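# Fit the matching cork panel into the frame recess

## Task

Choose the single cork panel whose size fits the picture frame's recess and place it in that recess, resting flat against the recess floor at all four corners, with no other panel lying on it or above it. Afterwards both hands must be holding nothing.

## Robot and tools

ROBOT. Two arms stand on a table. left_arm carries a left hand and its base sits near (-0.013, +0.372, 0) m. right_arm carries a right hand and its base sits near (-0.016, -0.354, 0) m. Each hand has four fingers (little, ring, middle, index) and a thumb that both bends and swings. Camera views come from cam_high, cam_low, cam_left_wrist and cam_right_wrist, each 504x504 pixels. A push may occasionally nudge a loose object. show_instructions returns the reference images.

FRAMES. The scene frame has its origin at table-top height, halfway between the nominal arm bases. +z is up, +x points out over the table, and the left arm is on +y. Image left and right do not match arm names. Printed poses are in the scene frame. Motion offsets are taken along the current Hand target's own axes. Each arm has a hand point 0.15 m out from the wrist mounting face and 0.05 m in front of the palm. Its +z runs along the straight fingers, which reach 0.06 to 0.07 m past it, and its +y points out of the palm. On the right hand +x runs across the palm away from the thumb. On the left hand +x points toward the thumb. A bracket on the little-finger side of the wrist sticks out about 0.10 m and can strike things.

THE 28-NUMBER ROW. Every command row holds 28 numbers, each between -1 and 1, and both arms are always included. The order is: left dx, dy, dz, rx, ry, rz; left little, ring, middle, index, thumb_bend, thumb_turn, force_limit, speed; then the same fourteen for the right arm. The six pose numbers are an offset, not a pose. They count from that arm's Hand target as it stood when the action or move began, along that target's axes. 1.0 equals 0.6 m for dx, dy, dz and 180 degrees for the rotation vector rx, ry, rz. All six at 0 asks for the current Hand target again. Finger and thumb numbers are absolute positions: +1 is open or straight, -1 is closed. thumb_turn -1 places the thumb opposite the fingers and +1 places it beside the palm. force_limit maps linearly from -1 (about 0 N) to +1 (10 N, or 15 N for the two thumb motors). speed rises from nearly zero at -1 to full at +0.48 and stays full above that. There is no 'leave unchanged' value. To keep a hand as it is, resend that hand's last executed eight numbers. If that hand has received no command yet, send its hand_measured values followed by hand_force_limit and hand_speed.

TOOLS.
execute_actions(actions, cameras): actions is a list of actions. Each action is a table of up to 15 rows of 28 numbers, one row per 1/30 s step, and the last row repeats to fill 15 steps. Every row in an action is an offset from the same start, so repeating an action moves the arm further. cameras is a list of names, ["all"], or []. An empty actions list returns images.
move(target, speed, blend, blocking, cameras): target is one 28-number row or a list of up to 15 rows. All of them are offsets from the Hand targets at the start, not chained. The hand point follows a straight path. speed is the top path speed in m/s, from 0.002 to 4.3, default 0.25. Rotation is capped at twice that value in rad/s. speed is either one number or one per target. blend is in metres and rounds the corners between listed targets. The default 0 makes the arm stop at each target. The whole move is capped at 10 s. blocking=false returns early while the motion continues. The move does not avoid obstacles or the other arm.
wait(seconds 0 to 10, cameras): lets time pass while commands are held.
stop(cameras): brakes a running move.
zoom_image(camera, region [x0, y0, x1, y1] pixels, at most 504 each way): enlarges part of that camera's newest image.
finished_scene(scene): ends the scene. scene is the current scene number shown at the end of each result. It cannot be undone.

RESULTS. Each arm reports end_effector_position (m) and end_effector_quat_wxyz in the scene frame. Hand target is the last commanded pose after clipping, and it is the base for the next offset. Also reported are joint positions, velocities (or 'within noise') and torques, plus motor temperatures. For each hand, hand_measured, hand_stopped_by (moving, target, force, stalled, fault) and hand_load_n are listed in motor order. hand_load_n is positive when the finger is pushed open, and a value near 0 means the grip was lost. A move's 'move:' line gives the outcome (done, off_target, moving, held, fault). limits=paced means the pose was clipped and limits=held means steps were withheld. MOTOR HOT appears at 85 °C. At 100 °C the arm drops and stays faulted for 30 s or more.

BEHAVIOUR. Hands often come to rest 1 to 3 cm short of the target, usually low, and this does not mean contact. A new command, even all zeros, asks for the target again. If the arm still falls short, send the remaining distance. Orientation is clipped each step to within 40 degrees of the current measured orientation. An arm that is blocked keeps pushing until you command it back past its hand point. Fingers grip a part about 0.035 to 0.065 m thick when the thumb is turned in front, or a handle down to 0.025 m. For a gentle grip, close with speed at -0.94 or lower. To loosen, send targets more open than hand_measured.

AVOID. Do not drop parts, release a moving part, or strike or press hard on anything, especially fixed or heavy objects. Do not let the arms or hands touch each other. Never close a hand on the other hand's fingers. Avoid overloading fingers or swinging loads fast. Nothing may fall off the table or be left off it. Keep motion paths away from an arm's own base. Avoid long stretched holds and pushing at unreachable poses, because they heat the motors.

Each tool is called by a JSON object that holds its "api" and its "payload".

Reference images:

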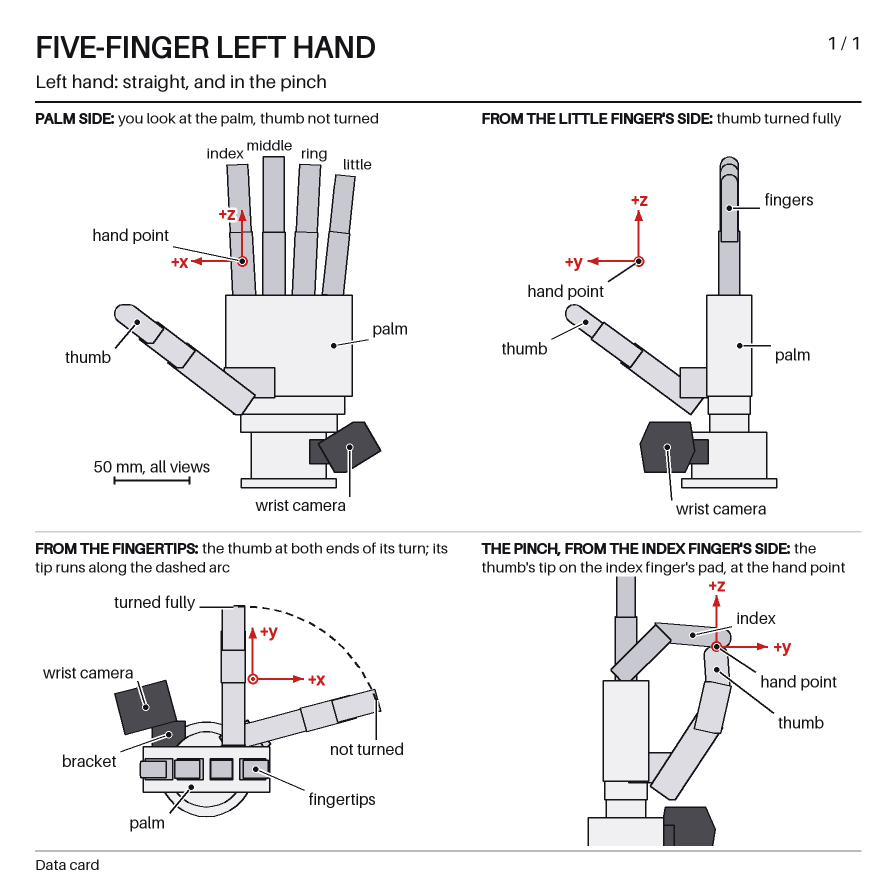

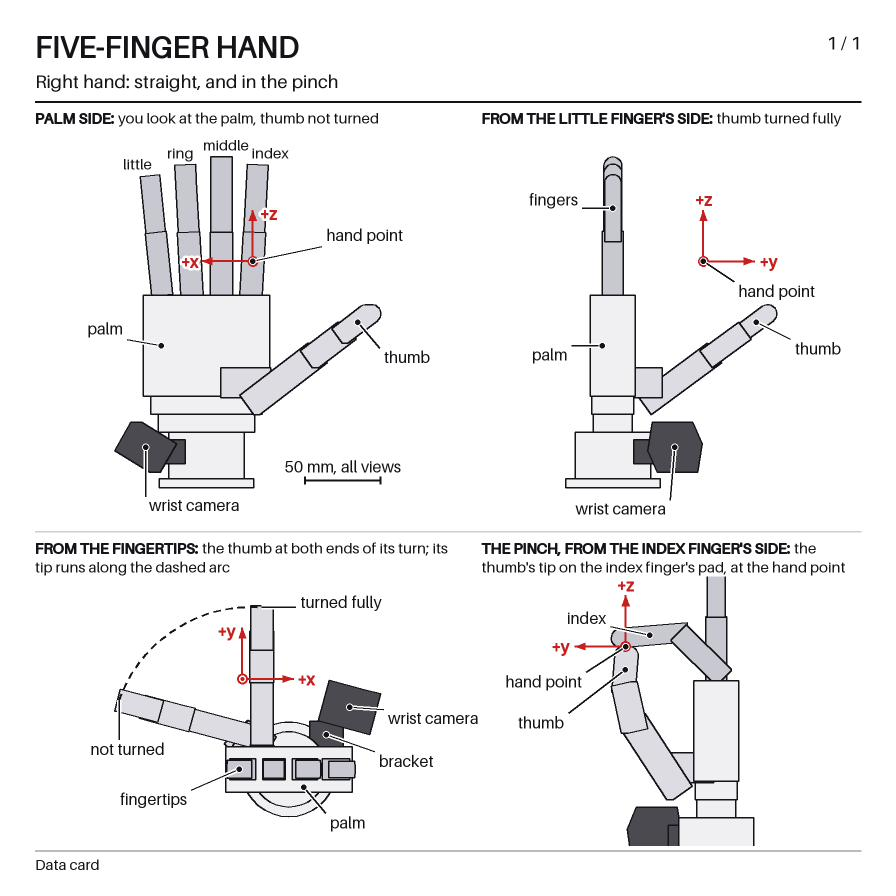

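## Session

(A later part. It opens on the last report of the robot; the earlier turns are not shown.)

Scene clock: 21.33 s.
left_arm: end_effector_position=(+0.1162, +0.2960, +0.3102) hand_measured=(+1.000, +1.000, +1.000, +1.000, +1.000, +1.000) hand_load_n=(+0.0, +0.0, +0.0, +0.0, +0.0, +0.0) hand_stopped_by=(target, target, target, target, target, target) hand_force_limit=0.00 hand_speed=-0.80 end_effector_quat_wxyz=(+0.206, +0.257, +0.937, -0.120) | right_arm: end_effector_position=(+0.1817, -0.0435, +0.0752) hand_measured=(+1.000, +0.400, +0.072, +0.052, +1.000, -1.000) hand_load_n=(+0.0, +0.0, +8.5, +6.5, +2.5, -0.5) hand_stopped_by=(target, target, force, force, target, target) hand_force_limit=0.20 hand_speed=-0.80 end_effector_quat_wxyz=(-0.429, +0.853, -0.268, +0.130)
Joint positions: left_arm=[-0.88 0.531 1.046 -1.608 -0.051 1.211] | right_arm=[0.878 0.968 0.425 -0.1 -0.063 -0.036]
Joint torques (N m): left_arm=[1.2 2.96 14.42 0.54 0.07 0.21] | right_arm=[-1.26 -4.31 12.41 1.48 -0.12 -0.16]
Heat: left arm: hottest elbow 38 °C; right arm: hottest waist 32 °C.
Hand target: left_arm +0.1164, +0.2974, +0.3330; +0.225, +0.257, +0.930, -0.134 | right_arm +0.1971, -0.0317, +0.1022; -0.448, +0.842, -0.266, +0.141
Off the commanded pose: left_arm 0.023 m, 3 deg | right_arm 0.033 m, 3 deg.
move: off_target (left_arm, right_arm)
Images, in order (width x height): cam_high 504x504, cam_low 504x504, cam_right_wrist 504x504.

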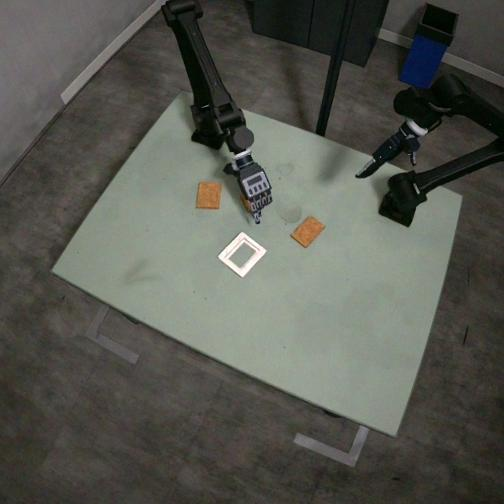

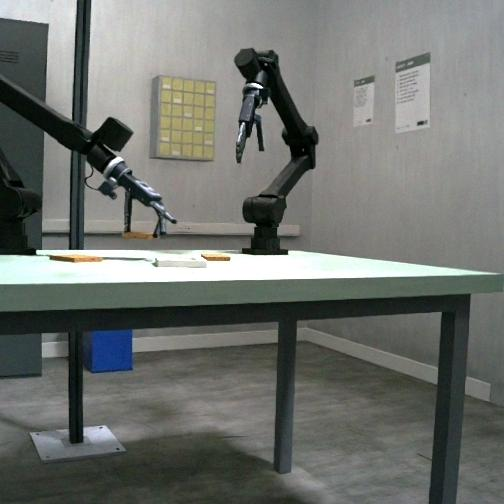

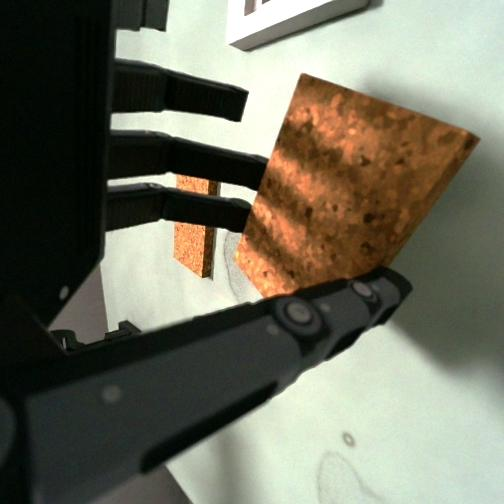

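{"api": "move", "payload": {"target": [0,0,0,0,0,0,1,1,1,1,1,1,0,-0.8,0.1810,-0.1253,0.1468,0,-0.0940,-0.0634,1,0.4,-0.3,-0.3,1,-1,0.2,-0.8], "speed": 0.18, "cameras": ["cam_right_wrist","cam_low","cam_high"]}}

{"api": "zoom_image", "payload": {"camera": "cam_right_wrist", "region": [180, 0, 480, 300]}}

Scene clock: 23.80 s.
left_arm: end_effector_position=(+0.1162, +0.2960, +0.3102) hand_measured=(+1.000, +1.000, +1.000, +1.000, +1.000, +1.000) hand_load_n=(+0.0, +0.0, +0.0, +0.0, +0.0, +0.0) hand_stopped_by=(target, target, target, target, target, target) hand_force_limit=0.00 hand_speed=-0.80 end_effector_quat_wxyz=(+0.206, +0.257, +0.937, -0.120) | right_arm: end_effector_position=(+0.3337, -0.0067, +0.1020) hand_measured=(+1.000, +0.400, +0.072, +0.052, +1.000, -1.000) hand_load_n=(-0.5, +0.0, +8.5, +6.5, +2.5, -0.5) hand_stopped_by=(target, target, force, force, target, target) hand_force_limit=0.20 hand_speed=-0.80 end_effector_quat_wxyz=(-0.460, +0.879, -0.117, +0.050)
Joint positions: left_arm=[-0.88 0.531 1.046 -1.608 -0.051 1.211] | right_arm=[0.54 1.431 0.876 -0.219 -0.61 -0.486]
Joint torques (N m): left_arm=[1.2 2.96 14.42 0.54 0.07 0.21] | right_arm=[-1.03 -9.05 12.14 1.24 -0.53 -0.16]
Heat: left arm: hottest elbow 38 °C; right arm: hottest waist 32 °C.
Hand target: left_arm +0.1164, +0.2974, +0.3330; +0.225, +0.257, +0.930, -0.134 | right_arm +0.3520, +0.0002, +0.1150; -0.466, +0.876, -0.113, +0.059
Off the commanded pose: left_arm 0.023 m, 3 deg | right_arm 0.024 m, 1 deg.
move: off_target (left_arm, right_arm)
Images, in order (width x height): cam_high 504x504, cam_low 504x504, cam_right_wrist 504x504.

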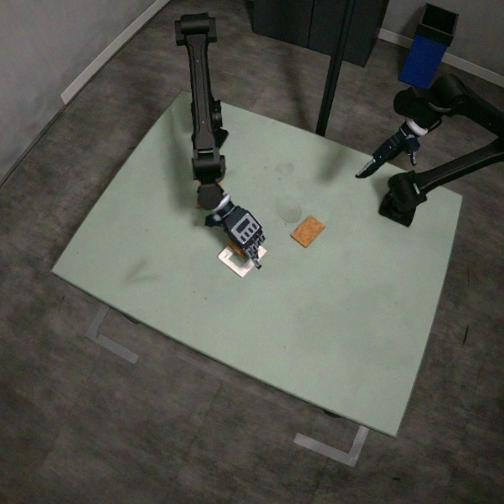

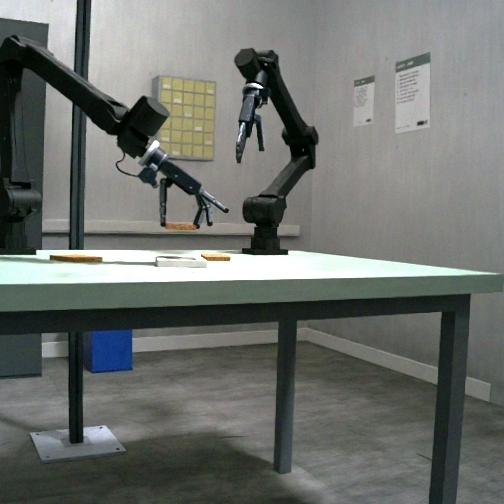

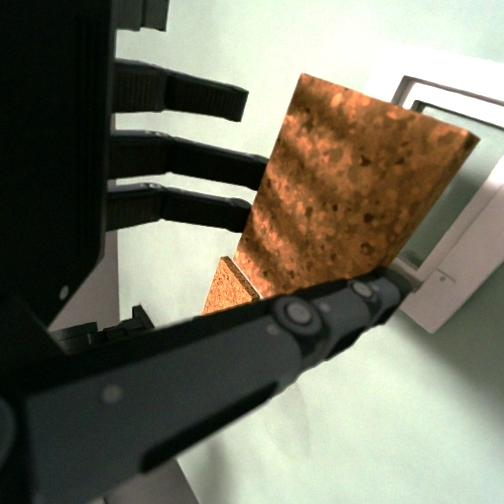

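Scaled by 1.680 from the camera's 504x504 image, which has a finer 720x720 frame.

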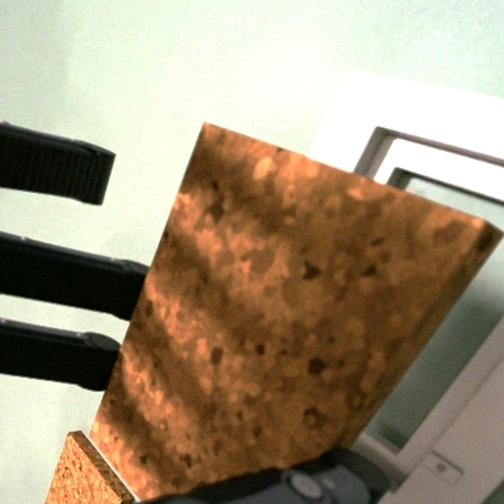

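{"api": "move", "payload": {"target": [0,0,0,0,0,0,1,1,1,1,1,1,0,-0.8,-0.0030,0.0693,0.0375,0,0,0,1,0.4,-0.3,-0.3,1,-1,0.2,-0.8], "speed": 0.1, "cameras": ["cam_right_wrist"]}}

{"api": "zoom_image", "payload": {"camera": "cam_right_wrist", "region": [200, 20, 500, 320]}}

Scene clock: 25.40 s.
left_arm: end_effector_position=(+0.1162, +0.2960, +0.3102) hand_measured=(+1.000, +1.000, +1.000, +1.000, +1.000, +1.000) hand_load_n=(+0.0, +0.0, +0.0, +0.0, +0.0, +0.0) hand_stopped_by=(target, target, target, target, target, target) hand_force_limit=0.00 hand_speed=-0.80 end_effector_quat_wxyz=(+0.206, +0.257, +0.937, -0.120) | right_arm: end_effector_position=(+0.3444, +0.0002, +0.0752) hand_measured=(+1.000, +0.400, +0.072, +0.052, +1.000, -1.000) hand_load_n=(+0.0, +0.0, +8.5, +6.5, +2.5, -0.5) hand_stopped_by=(target, target, force, force, target, target) hand_force_limit=0.20 hand_speed=-0.80 end_effector_quat_wxyz=(-0.466, +0.876, -0.111, +0.056)
Joint positions: left_arm=[-0.88 0.531 1.046 -1.608 -0.051 1.211] | right_arm=[0.54 1.503 0.861 -0.113 -0.614 -0.491]
Joint torques (N m): left_arm=[1.2 2.96 14.43 0.54 0.06 0.21] | right_arm=[-1.32 -9.7 7.12 2.65 -0.52 -0.16]
Heat: left arm: hottest elbow 39 °C; right arm: hottest waist 32 °C.
Hand target: left_arm +0.1164, +0.2974, +0.3330; +0.225, +0.257, +0.930, -0.134 | right_arm +0.3491, -0.0038, +0.0680; -0.466, +0.876, -0.113, +0.059
Off the commanded pose: left_arm 0.023 m, 3 deg | right_arm 0.009 m, 0 deg.
move: off_target (left_arm)
Images, in order (width x height): cam_right_wrist 504x504.

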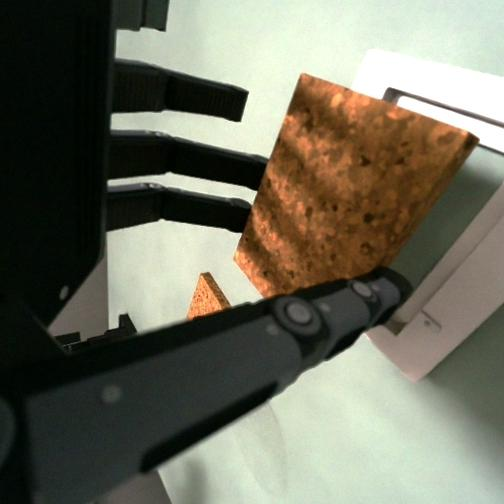

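Scaled by 1.680 from the camera's 504x504 image, which has a finer 720x720 frame.

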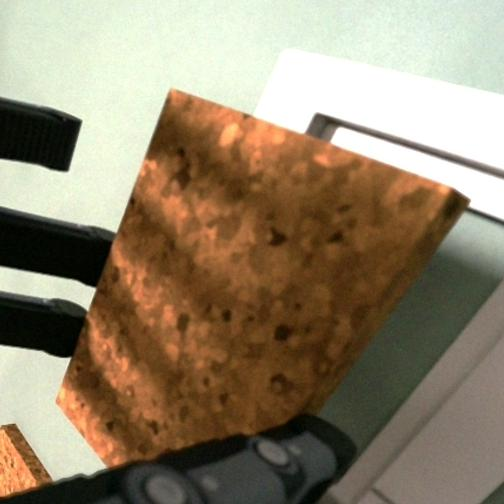

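{"api": "move", "payload": {"target": [0,0,0,0,0,0,1,1,1,1,1,1,0,-0.8,0.0032,0.0408,0.0112,0,0,0,1,0.4,-0.3,-0.3,1,-1,0.2,-0.8], "speed": 0.08, "cameras": ["cam_right_wrist"]}}

{"api": "zoom_image", "payload": {"camera": "cam_right_wrist", "region": [280, 40, 504, 264]}}

Scene clock: 26.80 s.
left_arm: end_effector_position=(+0.1162, +0.2960, +0.3102) hand_measured=(+1.000, +1.000, +1.000, +1.000, +1.000, +1.000) hand_load_n=(+0.0, +0.0, +0.0, +0.0, +0.0, +0.0) hand_stopped_by=(target, target, target, target, target, target) hand_force_limit=0.00 hand_speed=-0.80 end_effector_quat_wxyz=(+0.206, +0.257, +0.937, -0.120) | right_arm: end_effector_position=(+0.3450, -0.0081, +0.0510) hand_measured=(+1.000, +0.400, +0.072, +0.052, +1.000, -1.000) hand_load_n=(+0.0, +0.0, +8.5, +6.5, +2.5, -0.5) hand_stopped_by=(target, target, force, force, target, target) hand_force_limit=0.20 hand_speed=-0.80 end_effector_quat_wxyz=(-0.466, +0.876, -0.111, +0.057)
Joint positions: left_arm=[-0.88 0.531 1.046 -1.608 -0.051 1.211] | right_arm=[0.523 1.54 0.824 -0.047 -0.625 -0.504]
Joint torques (N m): left_arm=[1.2 2.96 14.43 0.55 0.07 0.22] | right_arm=[-1.32 -9.76 6.76 2.66 -0.53 -0.16]
Heat: left arm: hottest elbow 39 °C; right arm: hottest waist 32 °C.
Hand target: left_arm +0.1164, +0.2974, +0.3330; +0.225, +0.257, +0.930, -0.134 | right_arm +0.3489, -0.0121, +0.0439; -0.466, +0.876, -0.112, +0.059
Off the commanded pose: left_arm 0.023 m, 3 deg | right_arm 0.009 m, 0 deg.
move: off_target (left_arm)
Images, in order (width x height): cam_right_wrist 504x504.

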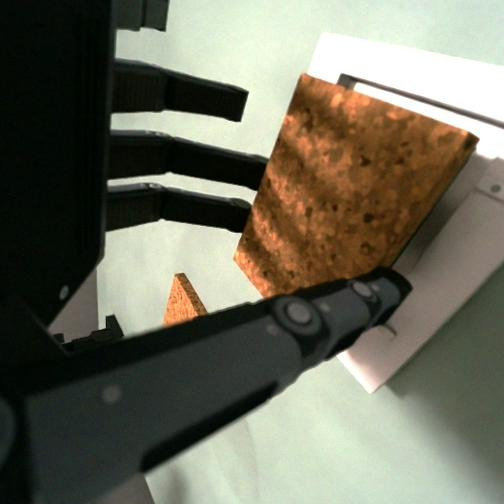

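Scaled by 2.250 from the camera's 504x504 image, which has a finer 720x720 frame.

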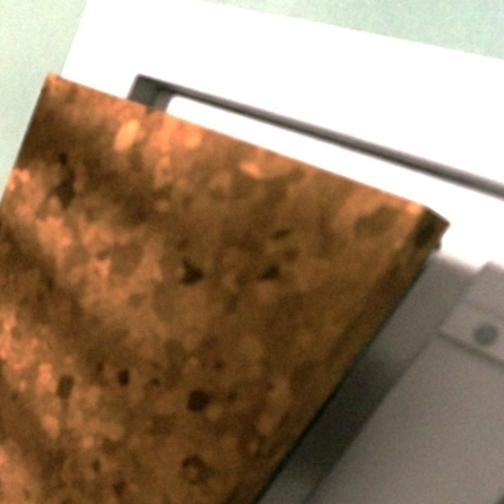

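{"api": "move", "payload": {"target": [0,0,0,0,0,0,1,1,1,1,1,1,0,-0.8,0.0052,0.0122,0.0088,0,-0.0023,-0.0016,1,0.4,-0.3,-0.3,1,-1,0.2,-0.8], "speed": 0.06, "cameras": ["cam_right_wrist","cam_high"]}}

{"api": "zoom_image", "payload": {"camera": "cam_right_wrist", "region": [280, 40, 504, 264]}}

{"api": "zoom_image", "payload": {"camera": "cam_high", "region": [215, 230, 275, 290]}}

Scene clock: 28.43 s.
left_arm: end_effector_position=(+0.1162, +0.2960, +0.3102) hand_measured=(+1.000, +1.000, +1.000, +1.000, +1.000, +1.000) hand_load_n=(+0.0, +0.0, +0.0, +0.0, +0.0, +0.0) hand_stopped_by=(target, target, target, target, target, target) hand_force_limit=0.00 hand_speed=-0.80 end_effector_quat_wxyz=(+0.206, +0.257, +0.937, -0.120) | right_arm: end_effector_position=(+0.3470, -0.0085, +0.0419) hand_measured=(+1.000, +0.400, +0.072, +0.052, +1.000, -1.000) hand_load_n=(+0.0, +0.0, +8.5, +6.5, +2.5, -0.5) hand_stopped_by=(target, target, force, force, target, target) hand_force_limit=0.20 hand_speed=-0.80 end_effector_quat_wxyz=(-0.466, +0.877, -0.107, +0.054)
Joint positions: left_arm=[-0.88 0.531 1.046 -1.608 -0.051 1.211] | right_arm=[0.518 1.565 0.824 -0.03 -0.636 -0.516]
Joint torques (N m): left_arm=[1.2 2.96 14.43 0.54 0.07 0.22] | right_arm=[-1.26 -9.99 6.8 2.61 -0.54 -0.17]
Heat: left arm: hottest elbow 39 °C; right arm: hottest waist 32 °C.
Hand target: left_arm +0.1164, +0.2974, +0.3330; +0.225, +0.257, +0.930, -0.134 | right_arm +0.3520, -0.0126, +0.0350; -0.466, +0.876, -0.109, +0.057
Off the commanded pose: left_arm 0.023 m, 3 deg | right_arm 0.010 m, 0 deg.
move: off_target (left_arm)
Images, in order (width x height): cam_high 504x504, cam_right_wrist 504x504.

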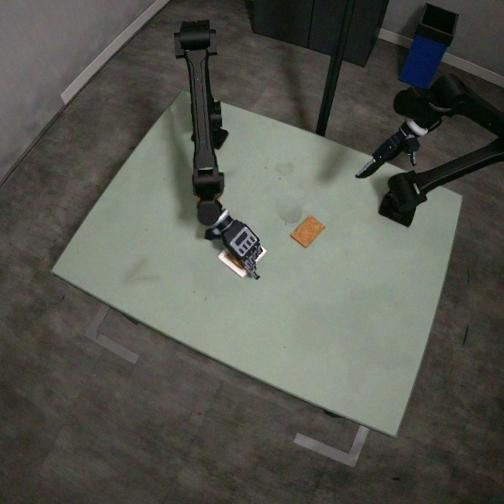

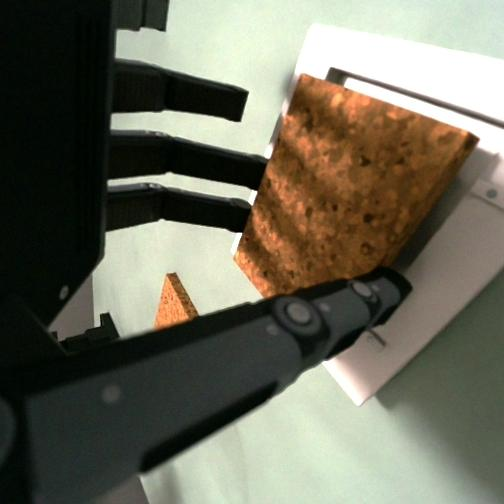

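Scaled by 2.250 from the camera's 504x504 image, which has a finer 720x720 frame.

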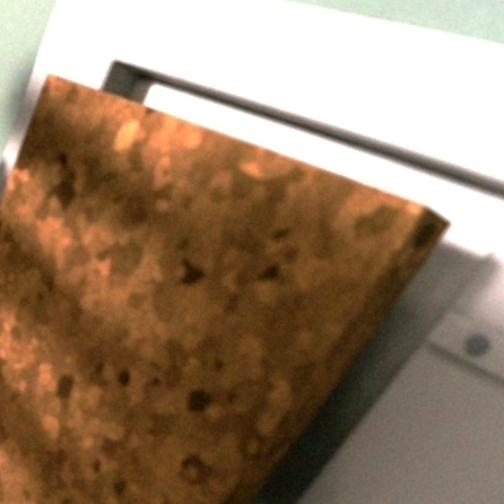

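Scaled by 8.400 from the camera's 504x504 image, which has a finer 720x720 frame.

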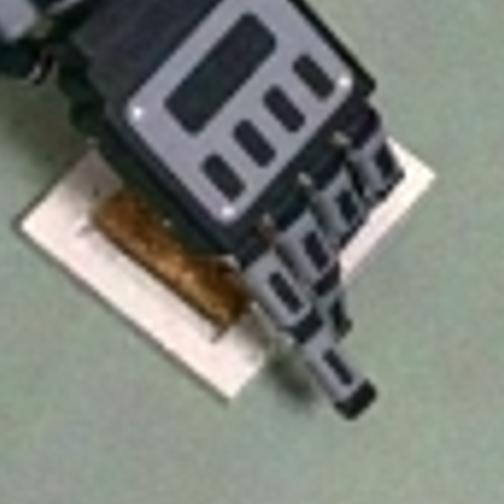

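{"api": "move", "payload": {"target": [0,0,0,0,0,0,1,1,1,1,1,1,0,-0.8,0.0063,0.0092,0.0012,0,0,0,1,0.4,-0.3,-0.3,1,-1,0.2,-0.8], "speed": 0.05, "cameras": ["cam_right_wrist","cam_high"]}}

{"api": "zoom_image", "payload": {"camera": "cam_right_wrist", "region": [280, 40, 504, 264]}}

{"api": "zoom_image", "payload": {"camera": "cam_high", "region": [215, 230, 275, 290]}}

Scene clock: 29.87 s.
left_arm: end_effector_position=(+0.1162, +0.2960, +0.3102) hand_measured=(+1.000, +1.000, +1.000, +1.000, +1.000, +1.000) hand_load_n=(+0.0, +0.0, +0.0, +0.0, +0.0, +0.0) hand_stopped_by=(target, target, target, target, target, target) hand_force_limit=0.00 hand_speed=-0.80 end_effector_quat_wxyz=(+0.206, +0.257, +0.937, -0.120) | right_arm: end_effector_position=(+0.3503, -0.0116, +0.0375) hand_measured=(+1.000, +0.400, +0.072, +0.052, +1.000, -1.000) hand_load_n=(+0.0, +0.0, +8.5, +6.5, +2.5, -0.5) hand_stopped_by=(target, target, force, force, target, target) hand_force_limit=0.20 hand_speed=-0.80 end_effector_quat_wxyz=(-0.466, +0.876, -0.107, +0.054)
Joint positions: left_arm=[-0.88 0.531 1.046 -1.608 -0.051 1.211] | right_arm=[0.508 1.577 0.824 -0.022 -0.644 -0.525]
Joint torques (N m): left_arm=[1.2 2.96 14.42 0.53 0.07 0.21] | right_arm=[-1.38 -9.93 6.69 2.7 -0.53 -0.18]
Heat: left arm: hottest elbow 39 °C; right arm: hottest waist 32 °C.
Hand target: left_arm +0.1164, +0.2974, +0.3330; +0.225, +0.257, +0.930, -0.134 | right_arm +0.3550, -0.0159, +0.0299; -0.466, +0.876, -0.109, +0.057
Off the commanded pose: left_arm 0.023 m, 3 deg | right_arm 0.010 m, 0 deg.
move: off_target (left_arm)
Images, in order (width x height): cam_high 504x504, cam_right_wrist 504x504.

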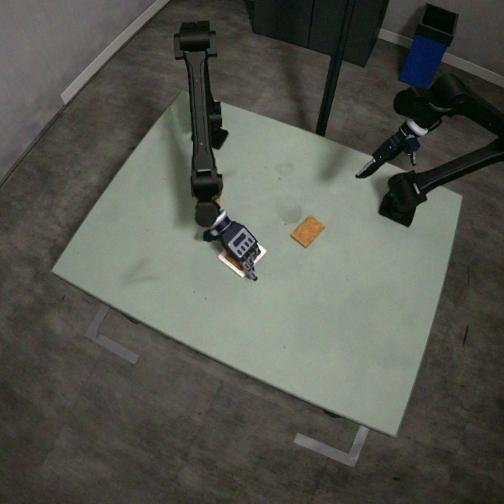

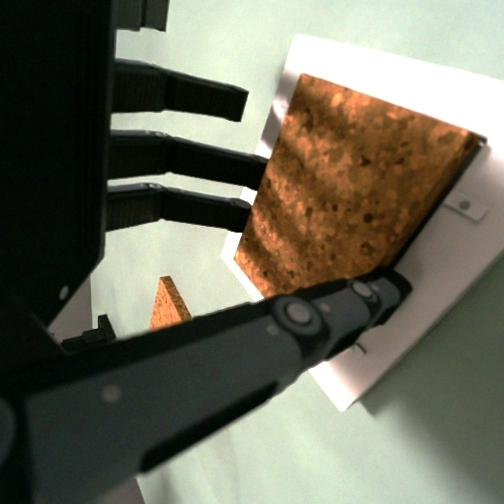

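Scaled by 2.250 from the camera's 504x504 image, which has a finer 720x720 frame.

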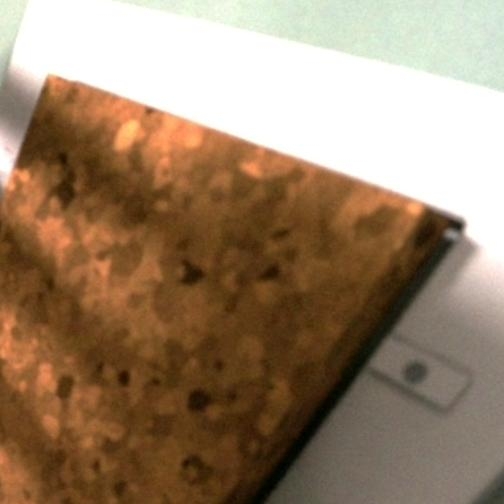

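Scaled by 8.400 from the camera's 504x504 image, which has a finer 720x720 frame.

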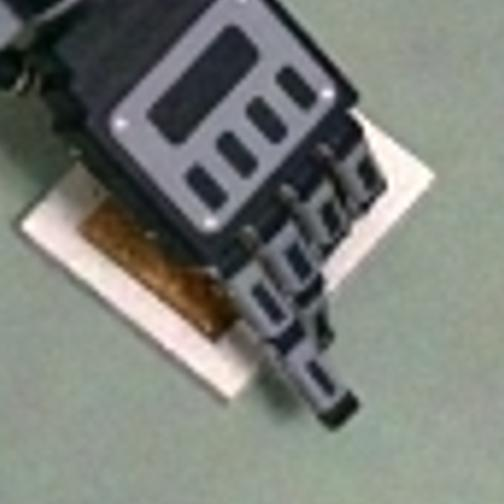

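{"api": "zoom_image", "payload": {"camera": "cam_right_wrist", "region": [440, 100, 504, 164]}}

{"api": "zoom_image", "payload": {"camera": "cam_right_wrist", "region": [264, 50, 354, 140]}}

{"api": "zoom_image", "payload": {"camera": "cam_right_wrist", "region": [214, 210, 314, 310]}}

{"api": "zoom_image", "payload": {"camera": "cam_high", "region": [215, 240, 255, 280]}}

Scaled by 7.875 from the camera's 504x504 image, which has a finer 720x720 frame.

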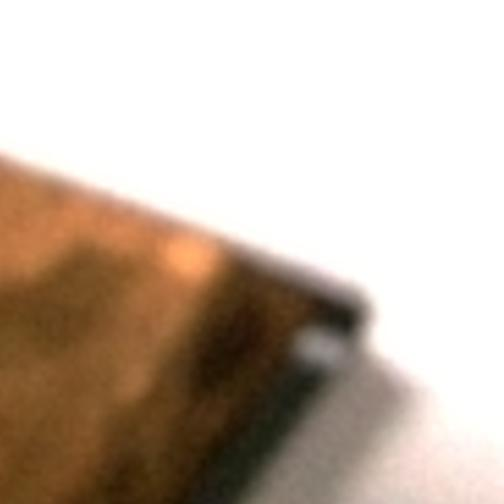

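Scaled by 5.600 from the camera's 504x504 image, which has a finer 720x720 frame.

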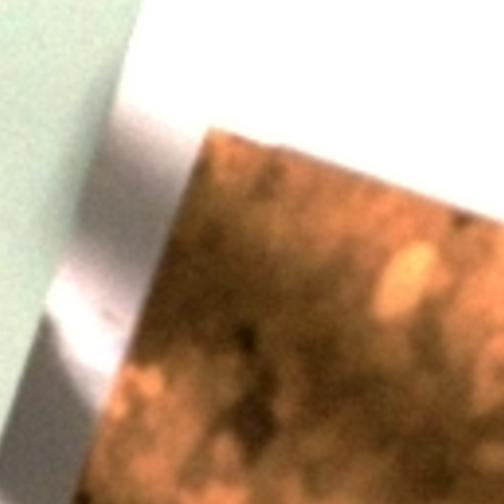

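Scaled by 5.040 from the camera's 504x504 image, which has a finer 720x720 frame.

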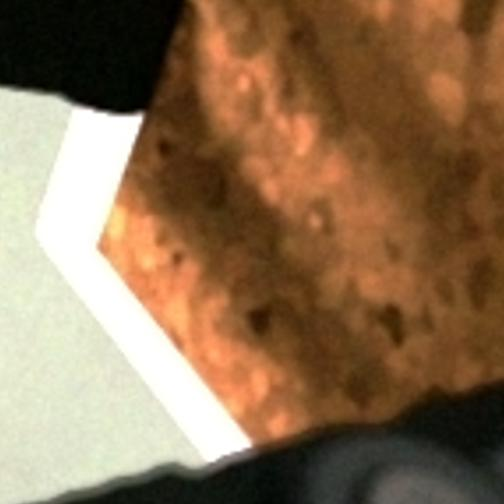

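Scaled by 12.600 from the camera's 504x504 image, which has a finer 720x720 frame.

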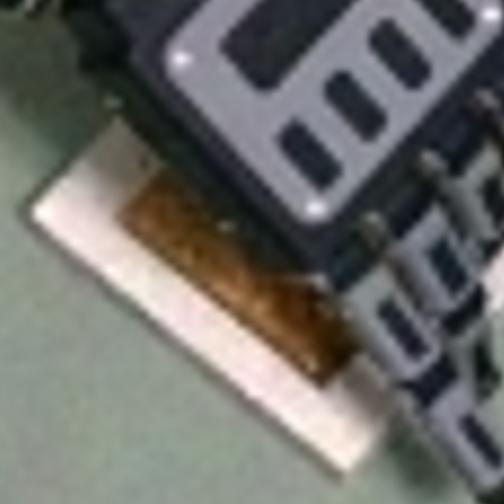

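{"api": "move", "payload": {"target": [0,0,0,0,0,0,1,1,1,1,1,1,0,-0.8,-0.0008,0.0041,0.0028,0,0,0,1,0.4,-0.3,-0.3,1,-1,0.2,-0.8], "speed": 0.05, "cameras": ["cam_right_wrist","cam_high","cam_low"]}}

{"api": "zoom_image", "payload": {"camera": "cam_right_wrist", "region": [404, 84, 504, 184]}}

{"api": "zoom_image", "payload": {"camera": "cam_low", "region": [140, 235, 220, 280]}}

Scene clock: 33.43 s.
left_arm: end_effector_position=(+0.1162, +0.2960, +0.3102) hand_measured=(+1.000, +1.000, +1.000, +1.000, +1.000, +1.000) hand_load_n=(+0.0, +0.0, +0.0, +0.5, +0.0, +0.0) hand_stopped_by=(target, target, target, target, target, target) hand_force_limit=0.00 hand_speed=-0.80 end_effector_quat_wxyz=(+0.206, +0.257, +0.937, -0.120) | right_arm: end_effector_position=(+0.3517, -0.0108, +0.0373) hand_measured=(+1.000, +0.400, +0.072, +0.052, +1.000, -1.000) hand_load_n=(+0.0, +0.0, +8.0, +6.5, +2.5, +0.0) hand_stopped_by=(target, target, force, force, target, target) hand_force_limit=0.20 hand_speed=-0.80 end_effector_quat_wxyz=(-0.468, +0.876, -0.106, +0.056)
Joint positions: left_arm=[-0.88 0.531 1.046 -1.608 -0.051 1.211] | right_arm=[0.508 1.58 0.824 -0.013 -0.644 -0.525]
Joint torques (N m): left_arm=[1.26 2.96 14.45 0.53 0.06 0.21] | right_arm=[-1.2 -9.88 6.38 2.7 -0.49 -0.17]
Heat: left arm: hottest elbow 39 °C; right arm: hottest waist 32 °C.
Hand target: left_arm +0.1164, +0.2974, +0.3330; +0.225, +0.257, +0.930, -0.134 | right_arm +0.3546, -0.0158, +0.0270; -0.466, +0.876, -0.109, +0.057
Off the commanded pose: left_arm 0.023 m, 3 deg | right_arm 0.012 m, 0 deg.
move: off_target (left_arm, right_arm)
Images, in order (width x height): cam_high 504x504, cam_low 504x504, cam_right_wrist 504x504.

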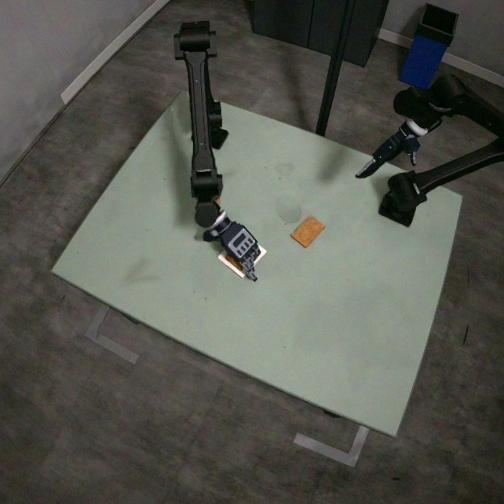

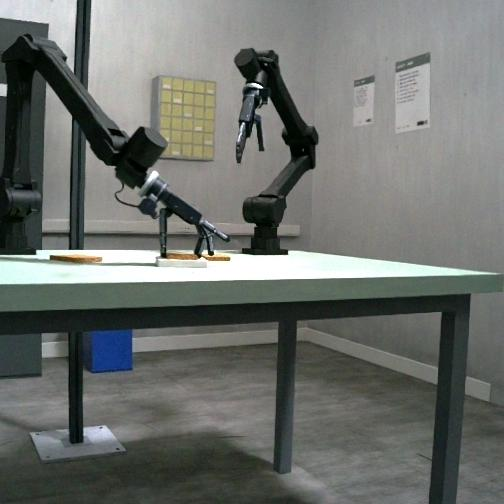

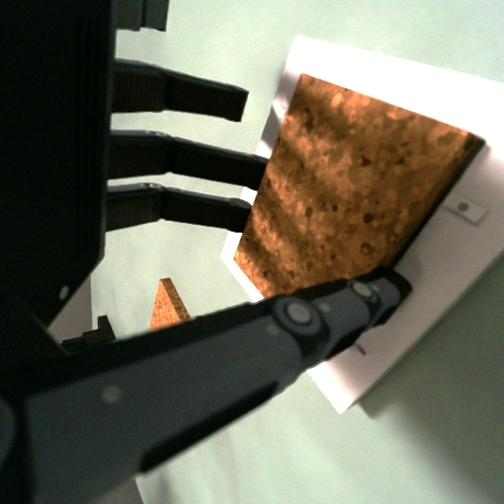

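Scaled by 5.040 from the camera's 504x504 image, which has a finer 720x720 frame.

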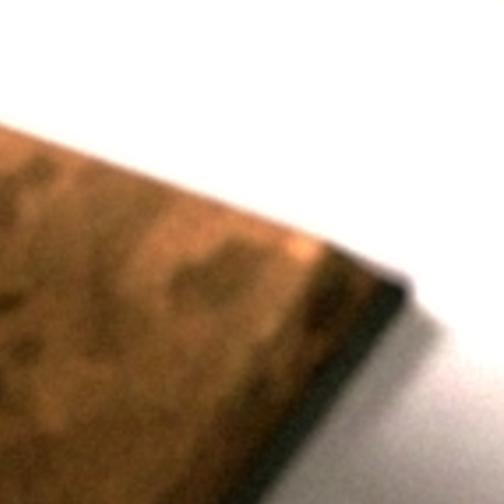

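Scaled by 6.300 from the camera's 504x504 image, which has a finer 720x720 frame.

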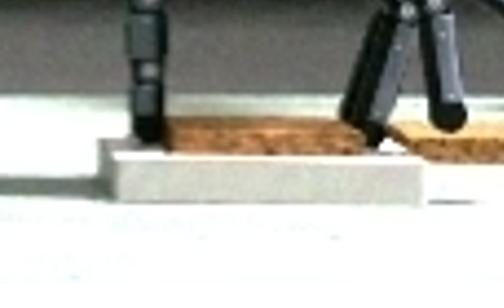

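{"api": "move", "payload": {"target": [0,0,0,0,0,0,1,1,1,1,1,1,0,-0.8,0,0,0,0,0,0,1,0.4,0.32,0.3,1,-1,0.2,-0.9], "speed": 0.05, "cameras": ["cam_right_wrist","cam_high","cam_low"]}}

{"api": "zoom_image", "payload": {"camera": "cam_right_wrist", "region": [220, 30, 504, 314]}}

{"api": "zoom_image", "payload": {"camera": "cam_low", "region": [140, 235, 220, 280]}}

Scene clock: 34.83 s.
left_arm: end_effector_position=(+0.1162, +0.2960, +0.3102) hand_measured=(+1.000, +1.000, +1.000, +1.000, +1.000, +1.000) hand_load_n=(+0.0, +0.0, +0.0, +0.0, +0.0, +0.0) hand_stopped_by=(target, target, target, target, target, target) hand_force_limit=0.00 hand_speed=-0.80 end_effector_quat_wxyz=(+0.206, +0.257, +0.937, -0.120) | right_arm: end_effector_position=(+0.3521, -0.0107, +0.0371) hand_measured=(+1.000, +0.400, +0.320, +0.300, +1.000, -1.000) hand_load_n=(-0.5, +0.0, +0.0, +0.0, +0.0, +0.0) hand_stopped_by=(target, target, target, target, target, target) hand_force_limit=0.20 hand_speed=-0.90 end_effector_quat_wxyz=(-0.468, +0.875, -0.106, +0.056)
Joint positions: left_arm=[-0.88 0.531 1.046 -1.608 -0.051 1.211] | right_arm=[0.507 1.581 0.824 -0.011 -0.645 -0.525]
Joint torques (N m): left_arm=[1.2 3.02 14.42 0.54 0.07 0.22] | right_arm=[-1.26 -9.82 6.38 2.65 -0.48 -0.17]
Heat: left arm: hottest elbow 40 °C; right arm: hottest waist 32 °C.
Hand target: left_arm +0.1164, +0.2974, +0.3330; +0.225, +0.257, +0.930, -0.134 | right_arm +0.3545, -0.0157, +0.0270; -0.466, +0.876, -0.109, +0.057
Off the commanded pose: left_arm 0.023 m, 3 deg | right_arm 0.012 m, 0 deg.
move: off_target (left_arm, right_arm)
Images, in order (width x height): cam_high 504x504, cam_low 504x504, cam_right_wrist 504x504.

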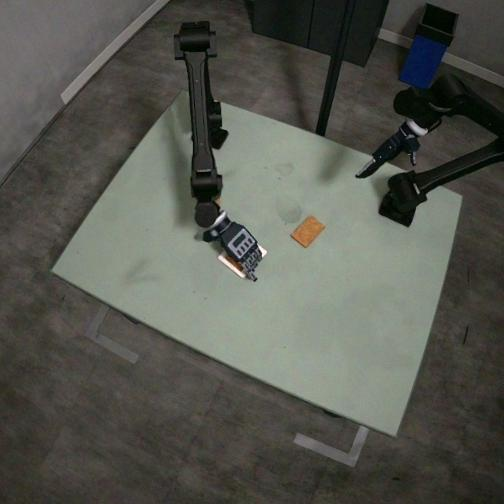

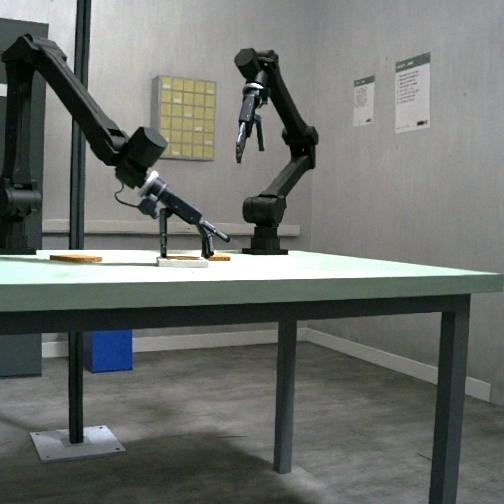

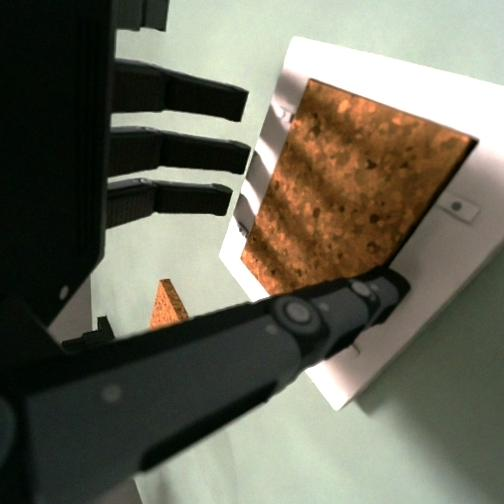

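Scaled by 1.775 from the camera's 504x504 image, which has a finer 720x720 frame.

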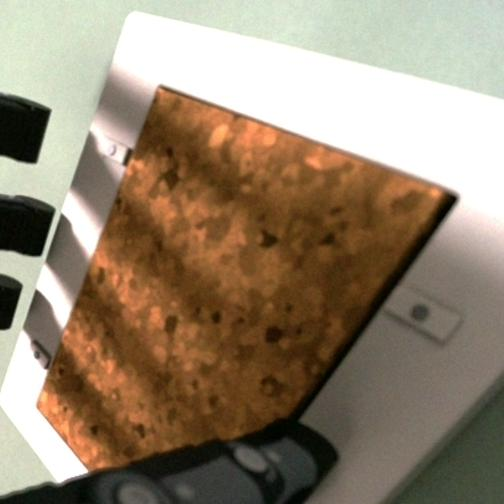

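Scaled by 6.300 from the camera's 504x504 image, which has a finer 720x720 frame.

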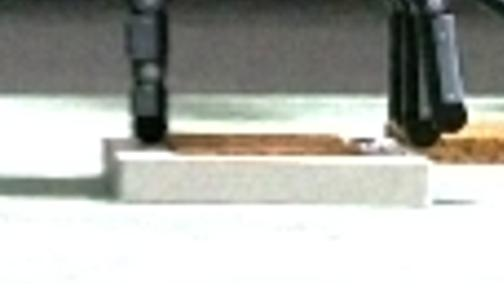

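{"api": "move", "payload": {"target": [[0,0,0,0,0,0,1,1,1,1,1,1,0,-0.8,0,-0.0553,-0.0373,0,0,0,1,0.4,0.32,0.3,1,-1,0.2,-0.9],[0,0,0,0,0,0,1,1,1,1,1,1,0,-0.8,-0.1,-0.1244,-0.1743,0,0,0,1,0.4,0.32,0.3,1,-1,0.2,-0.9]], "speed": [0.08,0.2], "cameras": ["cam_right_wrist","cam_high","cam_low"]}}

{"api": "zoom_image", "payload": {"camera": "cam_high", "region": [210, 225, 280, 295]}}

{"api": "zoom_image", "payload": {"camera": "cam_low", "region": [140, 235, 220, 280]}}

{"api": "zoom_image", "payload": {"camera": "cam_right_wrist", "region": [300, 0, 504, 204]}}

Scene clock: 37.30 s.
left_arm: end_effector_position=(+0.1162, +0.2960, +0.3102) hand_measured=(+1.000, +1.000, +1.000, +1.000, +1.000, +1.000) hand_load_n=(+0.0, +0.0, +0.0, +0.0, +0.0, +0.0) hand_stopped_by=(target, target, target, target, target, target) hand_force_limit=0.00 hand_speed=-0.80 end_effector_quat_wxyz=(+0.206, +0.257, +0.937, -0.120) | right_arm: end_effector_position=(+0.2942, -0.0456, +0.1507) hand_measured=(+1.000, +0.400, +0.320, +0.300, +1.000, -1.000) hand_load_n=(+0.0, +0.0, +0.0, -0.5, +0.0, +0.5) hand_stopped_by=(target, target, target, target, target, target) hand_force_limit=0.20 hand_speed=-0.90 end_effector_quat_wxyz=(-0.470, +0.873, -0.107, +0.066)
Joint positions: left_arm=[-0.88 0.531 1.046 -1.608 -0.051 1.211] | right_arm=[0.508 1.199 0.797 -0.346 -0.633 -0.519]
Joint torques (N m): left_arm=[1.2 2.9 14.42 0.53 0.06 0.21] | right_arm=[0.62 -7.71 7.87 1.21 -0.27 -0.05]
Heat: left arm: hottest elbow 40 °C; right arm: hottest waist 32 °C.
Hand target: left_arm +0.1164, +0.2974, +0.3330; +0.225, +0.257, +0.930, -0.134 | right_arm +0.2854, -0.0448, +0.1474; -0.466, +0.876, -0.108, +0.057
Off the commanded pose: left_arm 0.023 m, 3 deg | right_arm 0.009 m, 1 deg.
move: off_target (left_arm)
Images, in order (width x height): cam_high 504x504, cam_low 504x504, cam_right_wrist 504x504.

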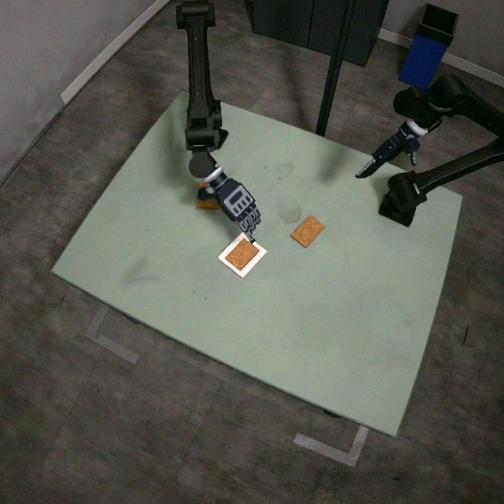

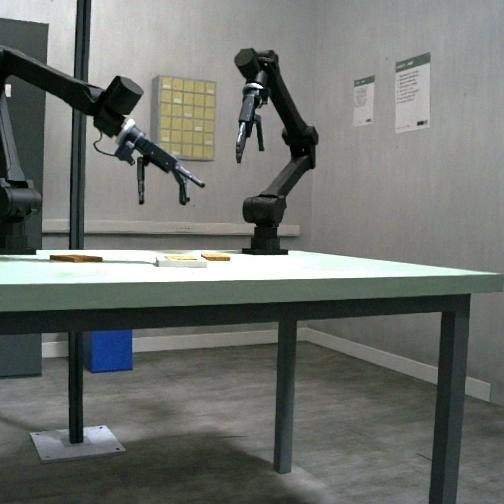

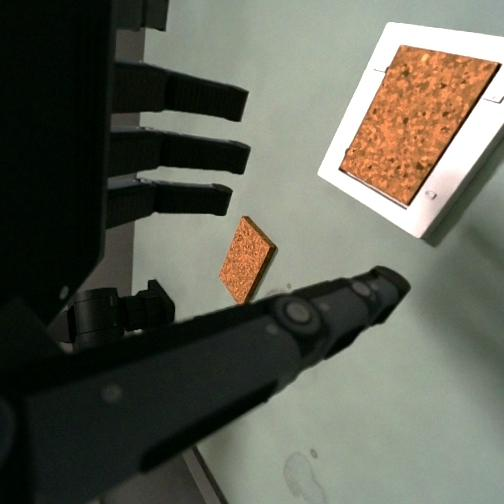

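Scaled by 7.200 from the camera's 504x504 image, which has a finer 720x720 frame.

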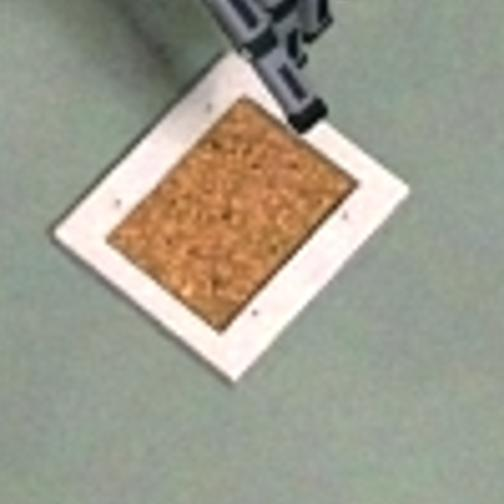

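Scaled by 6.300 from the camera's 504x504 image, which has a finer 720x720 frame.

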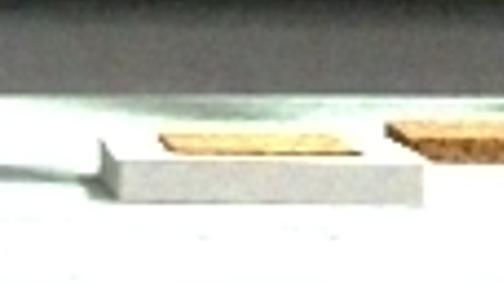

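Scaled by 2.471 from the camera's 504x504 image, which has a finer 720x720 frame.

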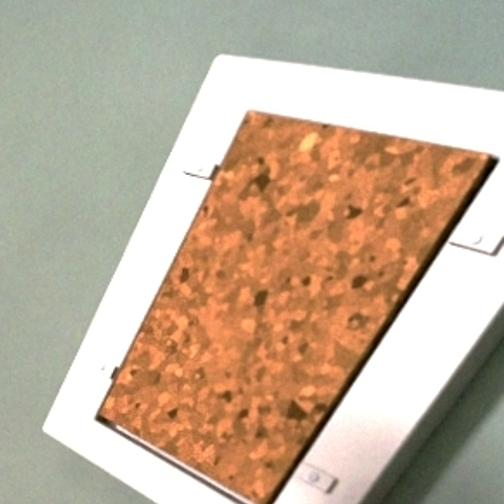

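{"api": "zoom_image", "payload": {"camera": "cam_right_wrist", "region": [324, 130, 444, 250]}}

{"api": "zoom_image", "payload": {"camera": "cam_right_wrist", "region": [404, 30, 504, 130]}}

{"api": "zoom_image", "payload": {"camera": "cam_low", "region": [160, 248, 202, 268]}}

Scaled by 4.200 from the camera's 504x504 image, which has a finer 720x720 frame.

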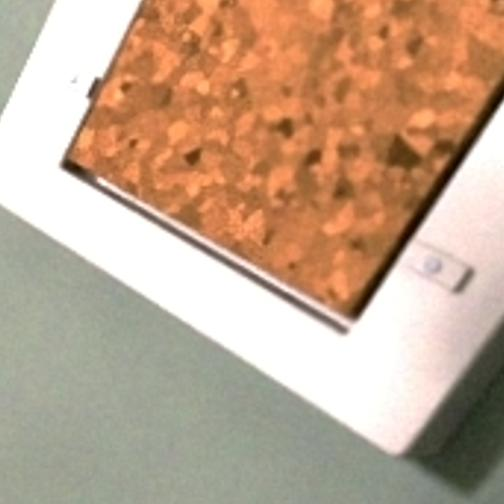

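Scaled by 5.040 from the camera's 504x504 image, which has a finer 720x720 frame.

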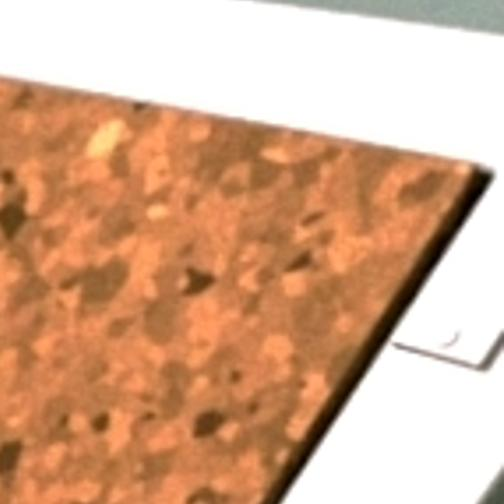

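Scaled by 12.000 from the camera's 504x504 image, which has a finer 720x720 frame.

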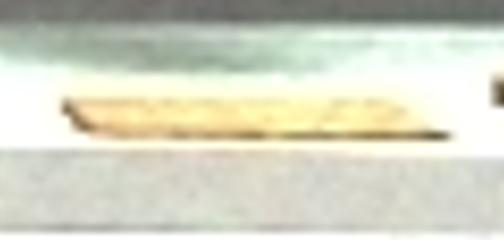

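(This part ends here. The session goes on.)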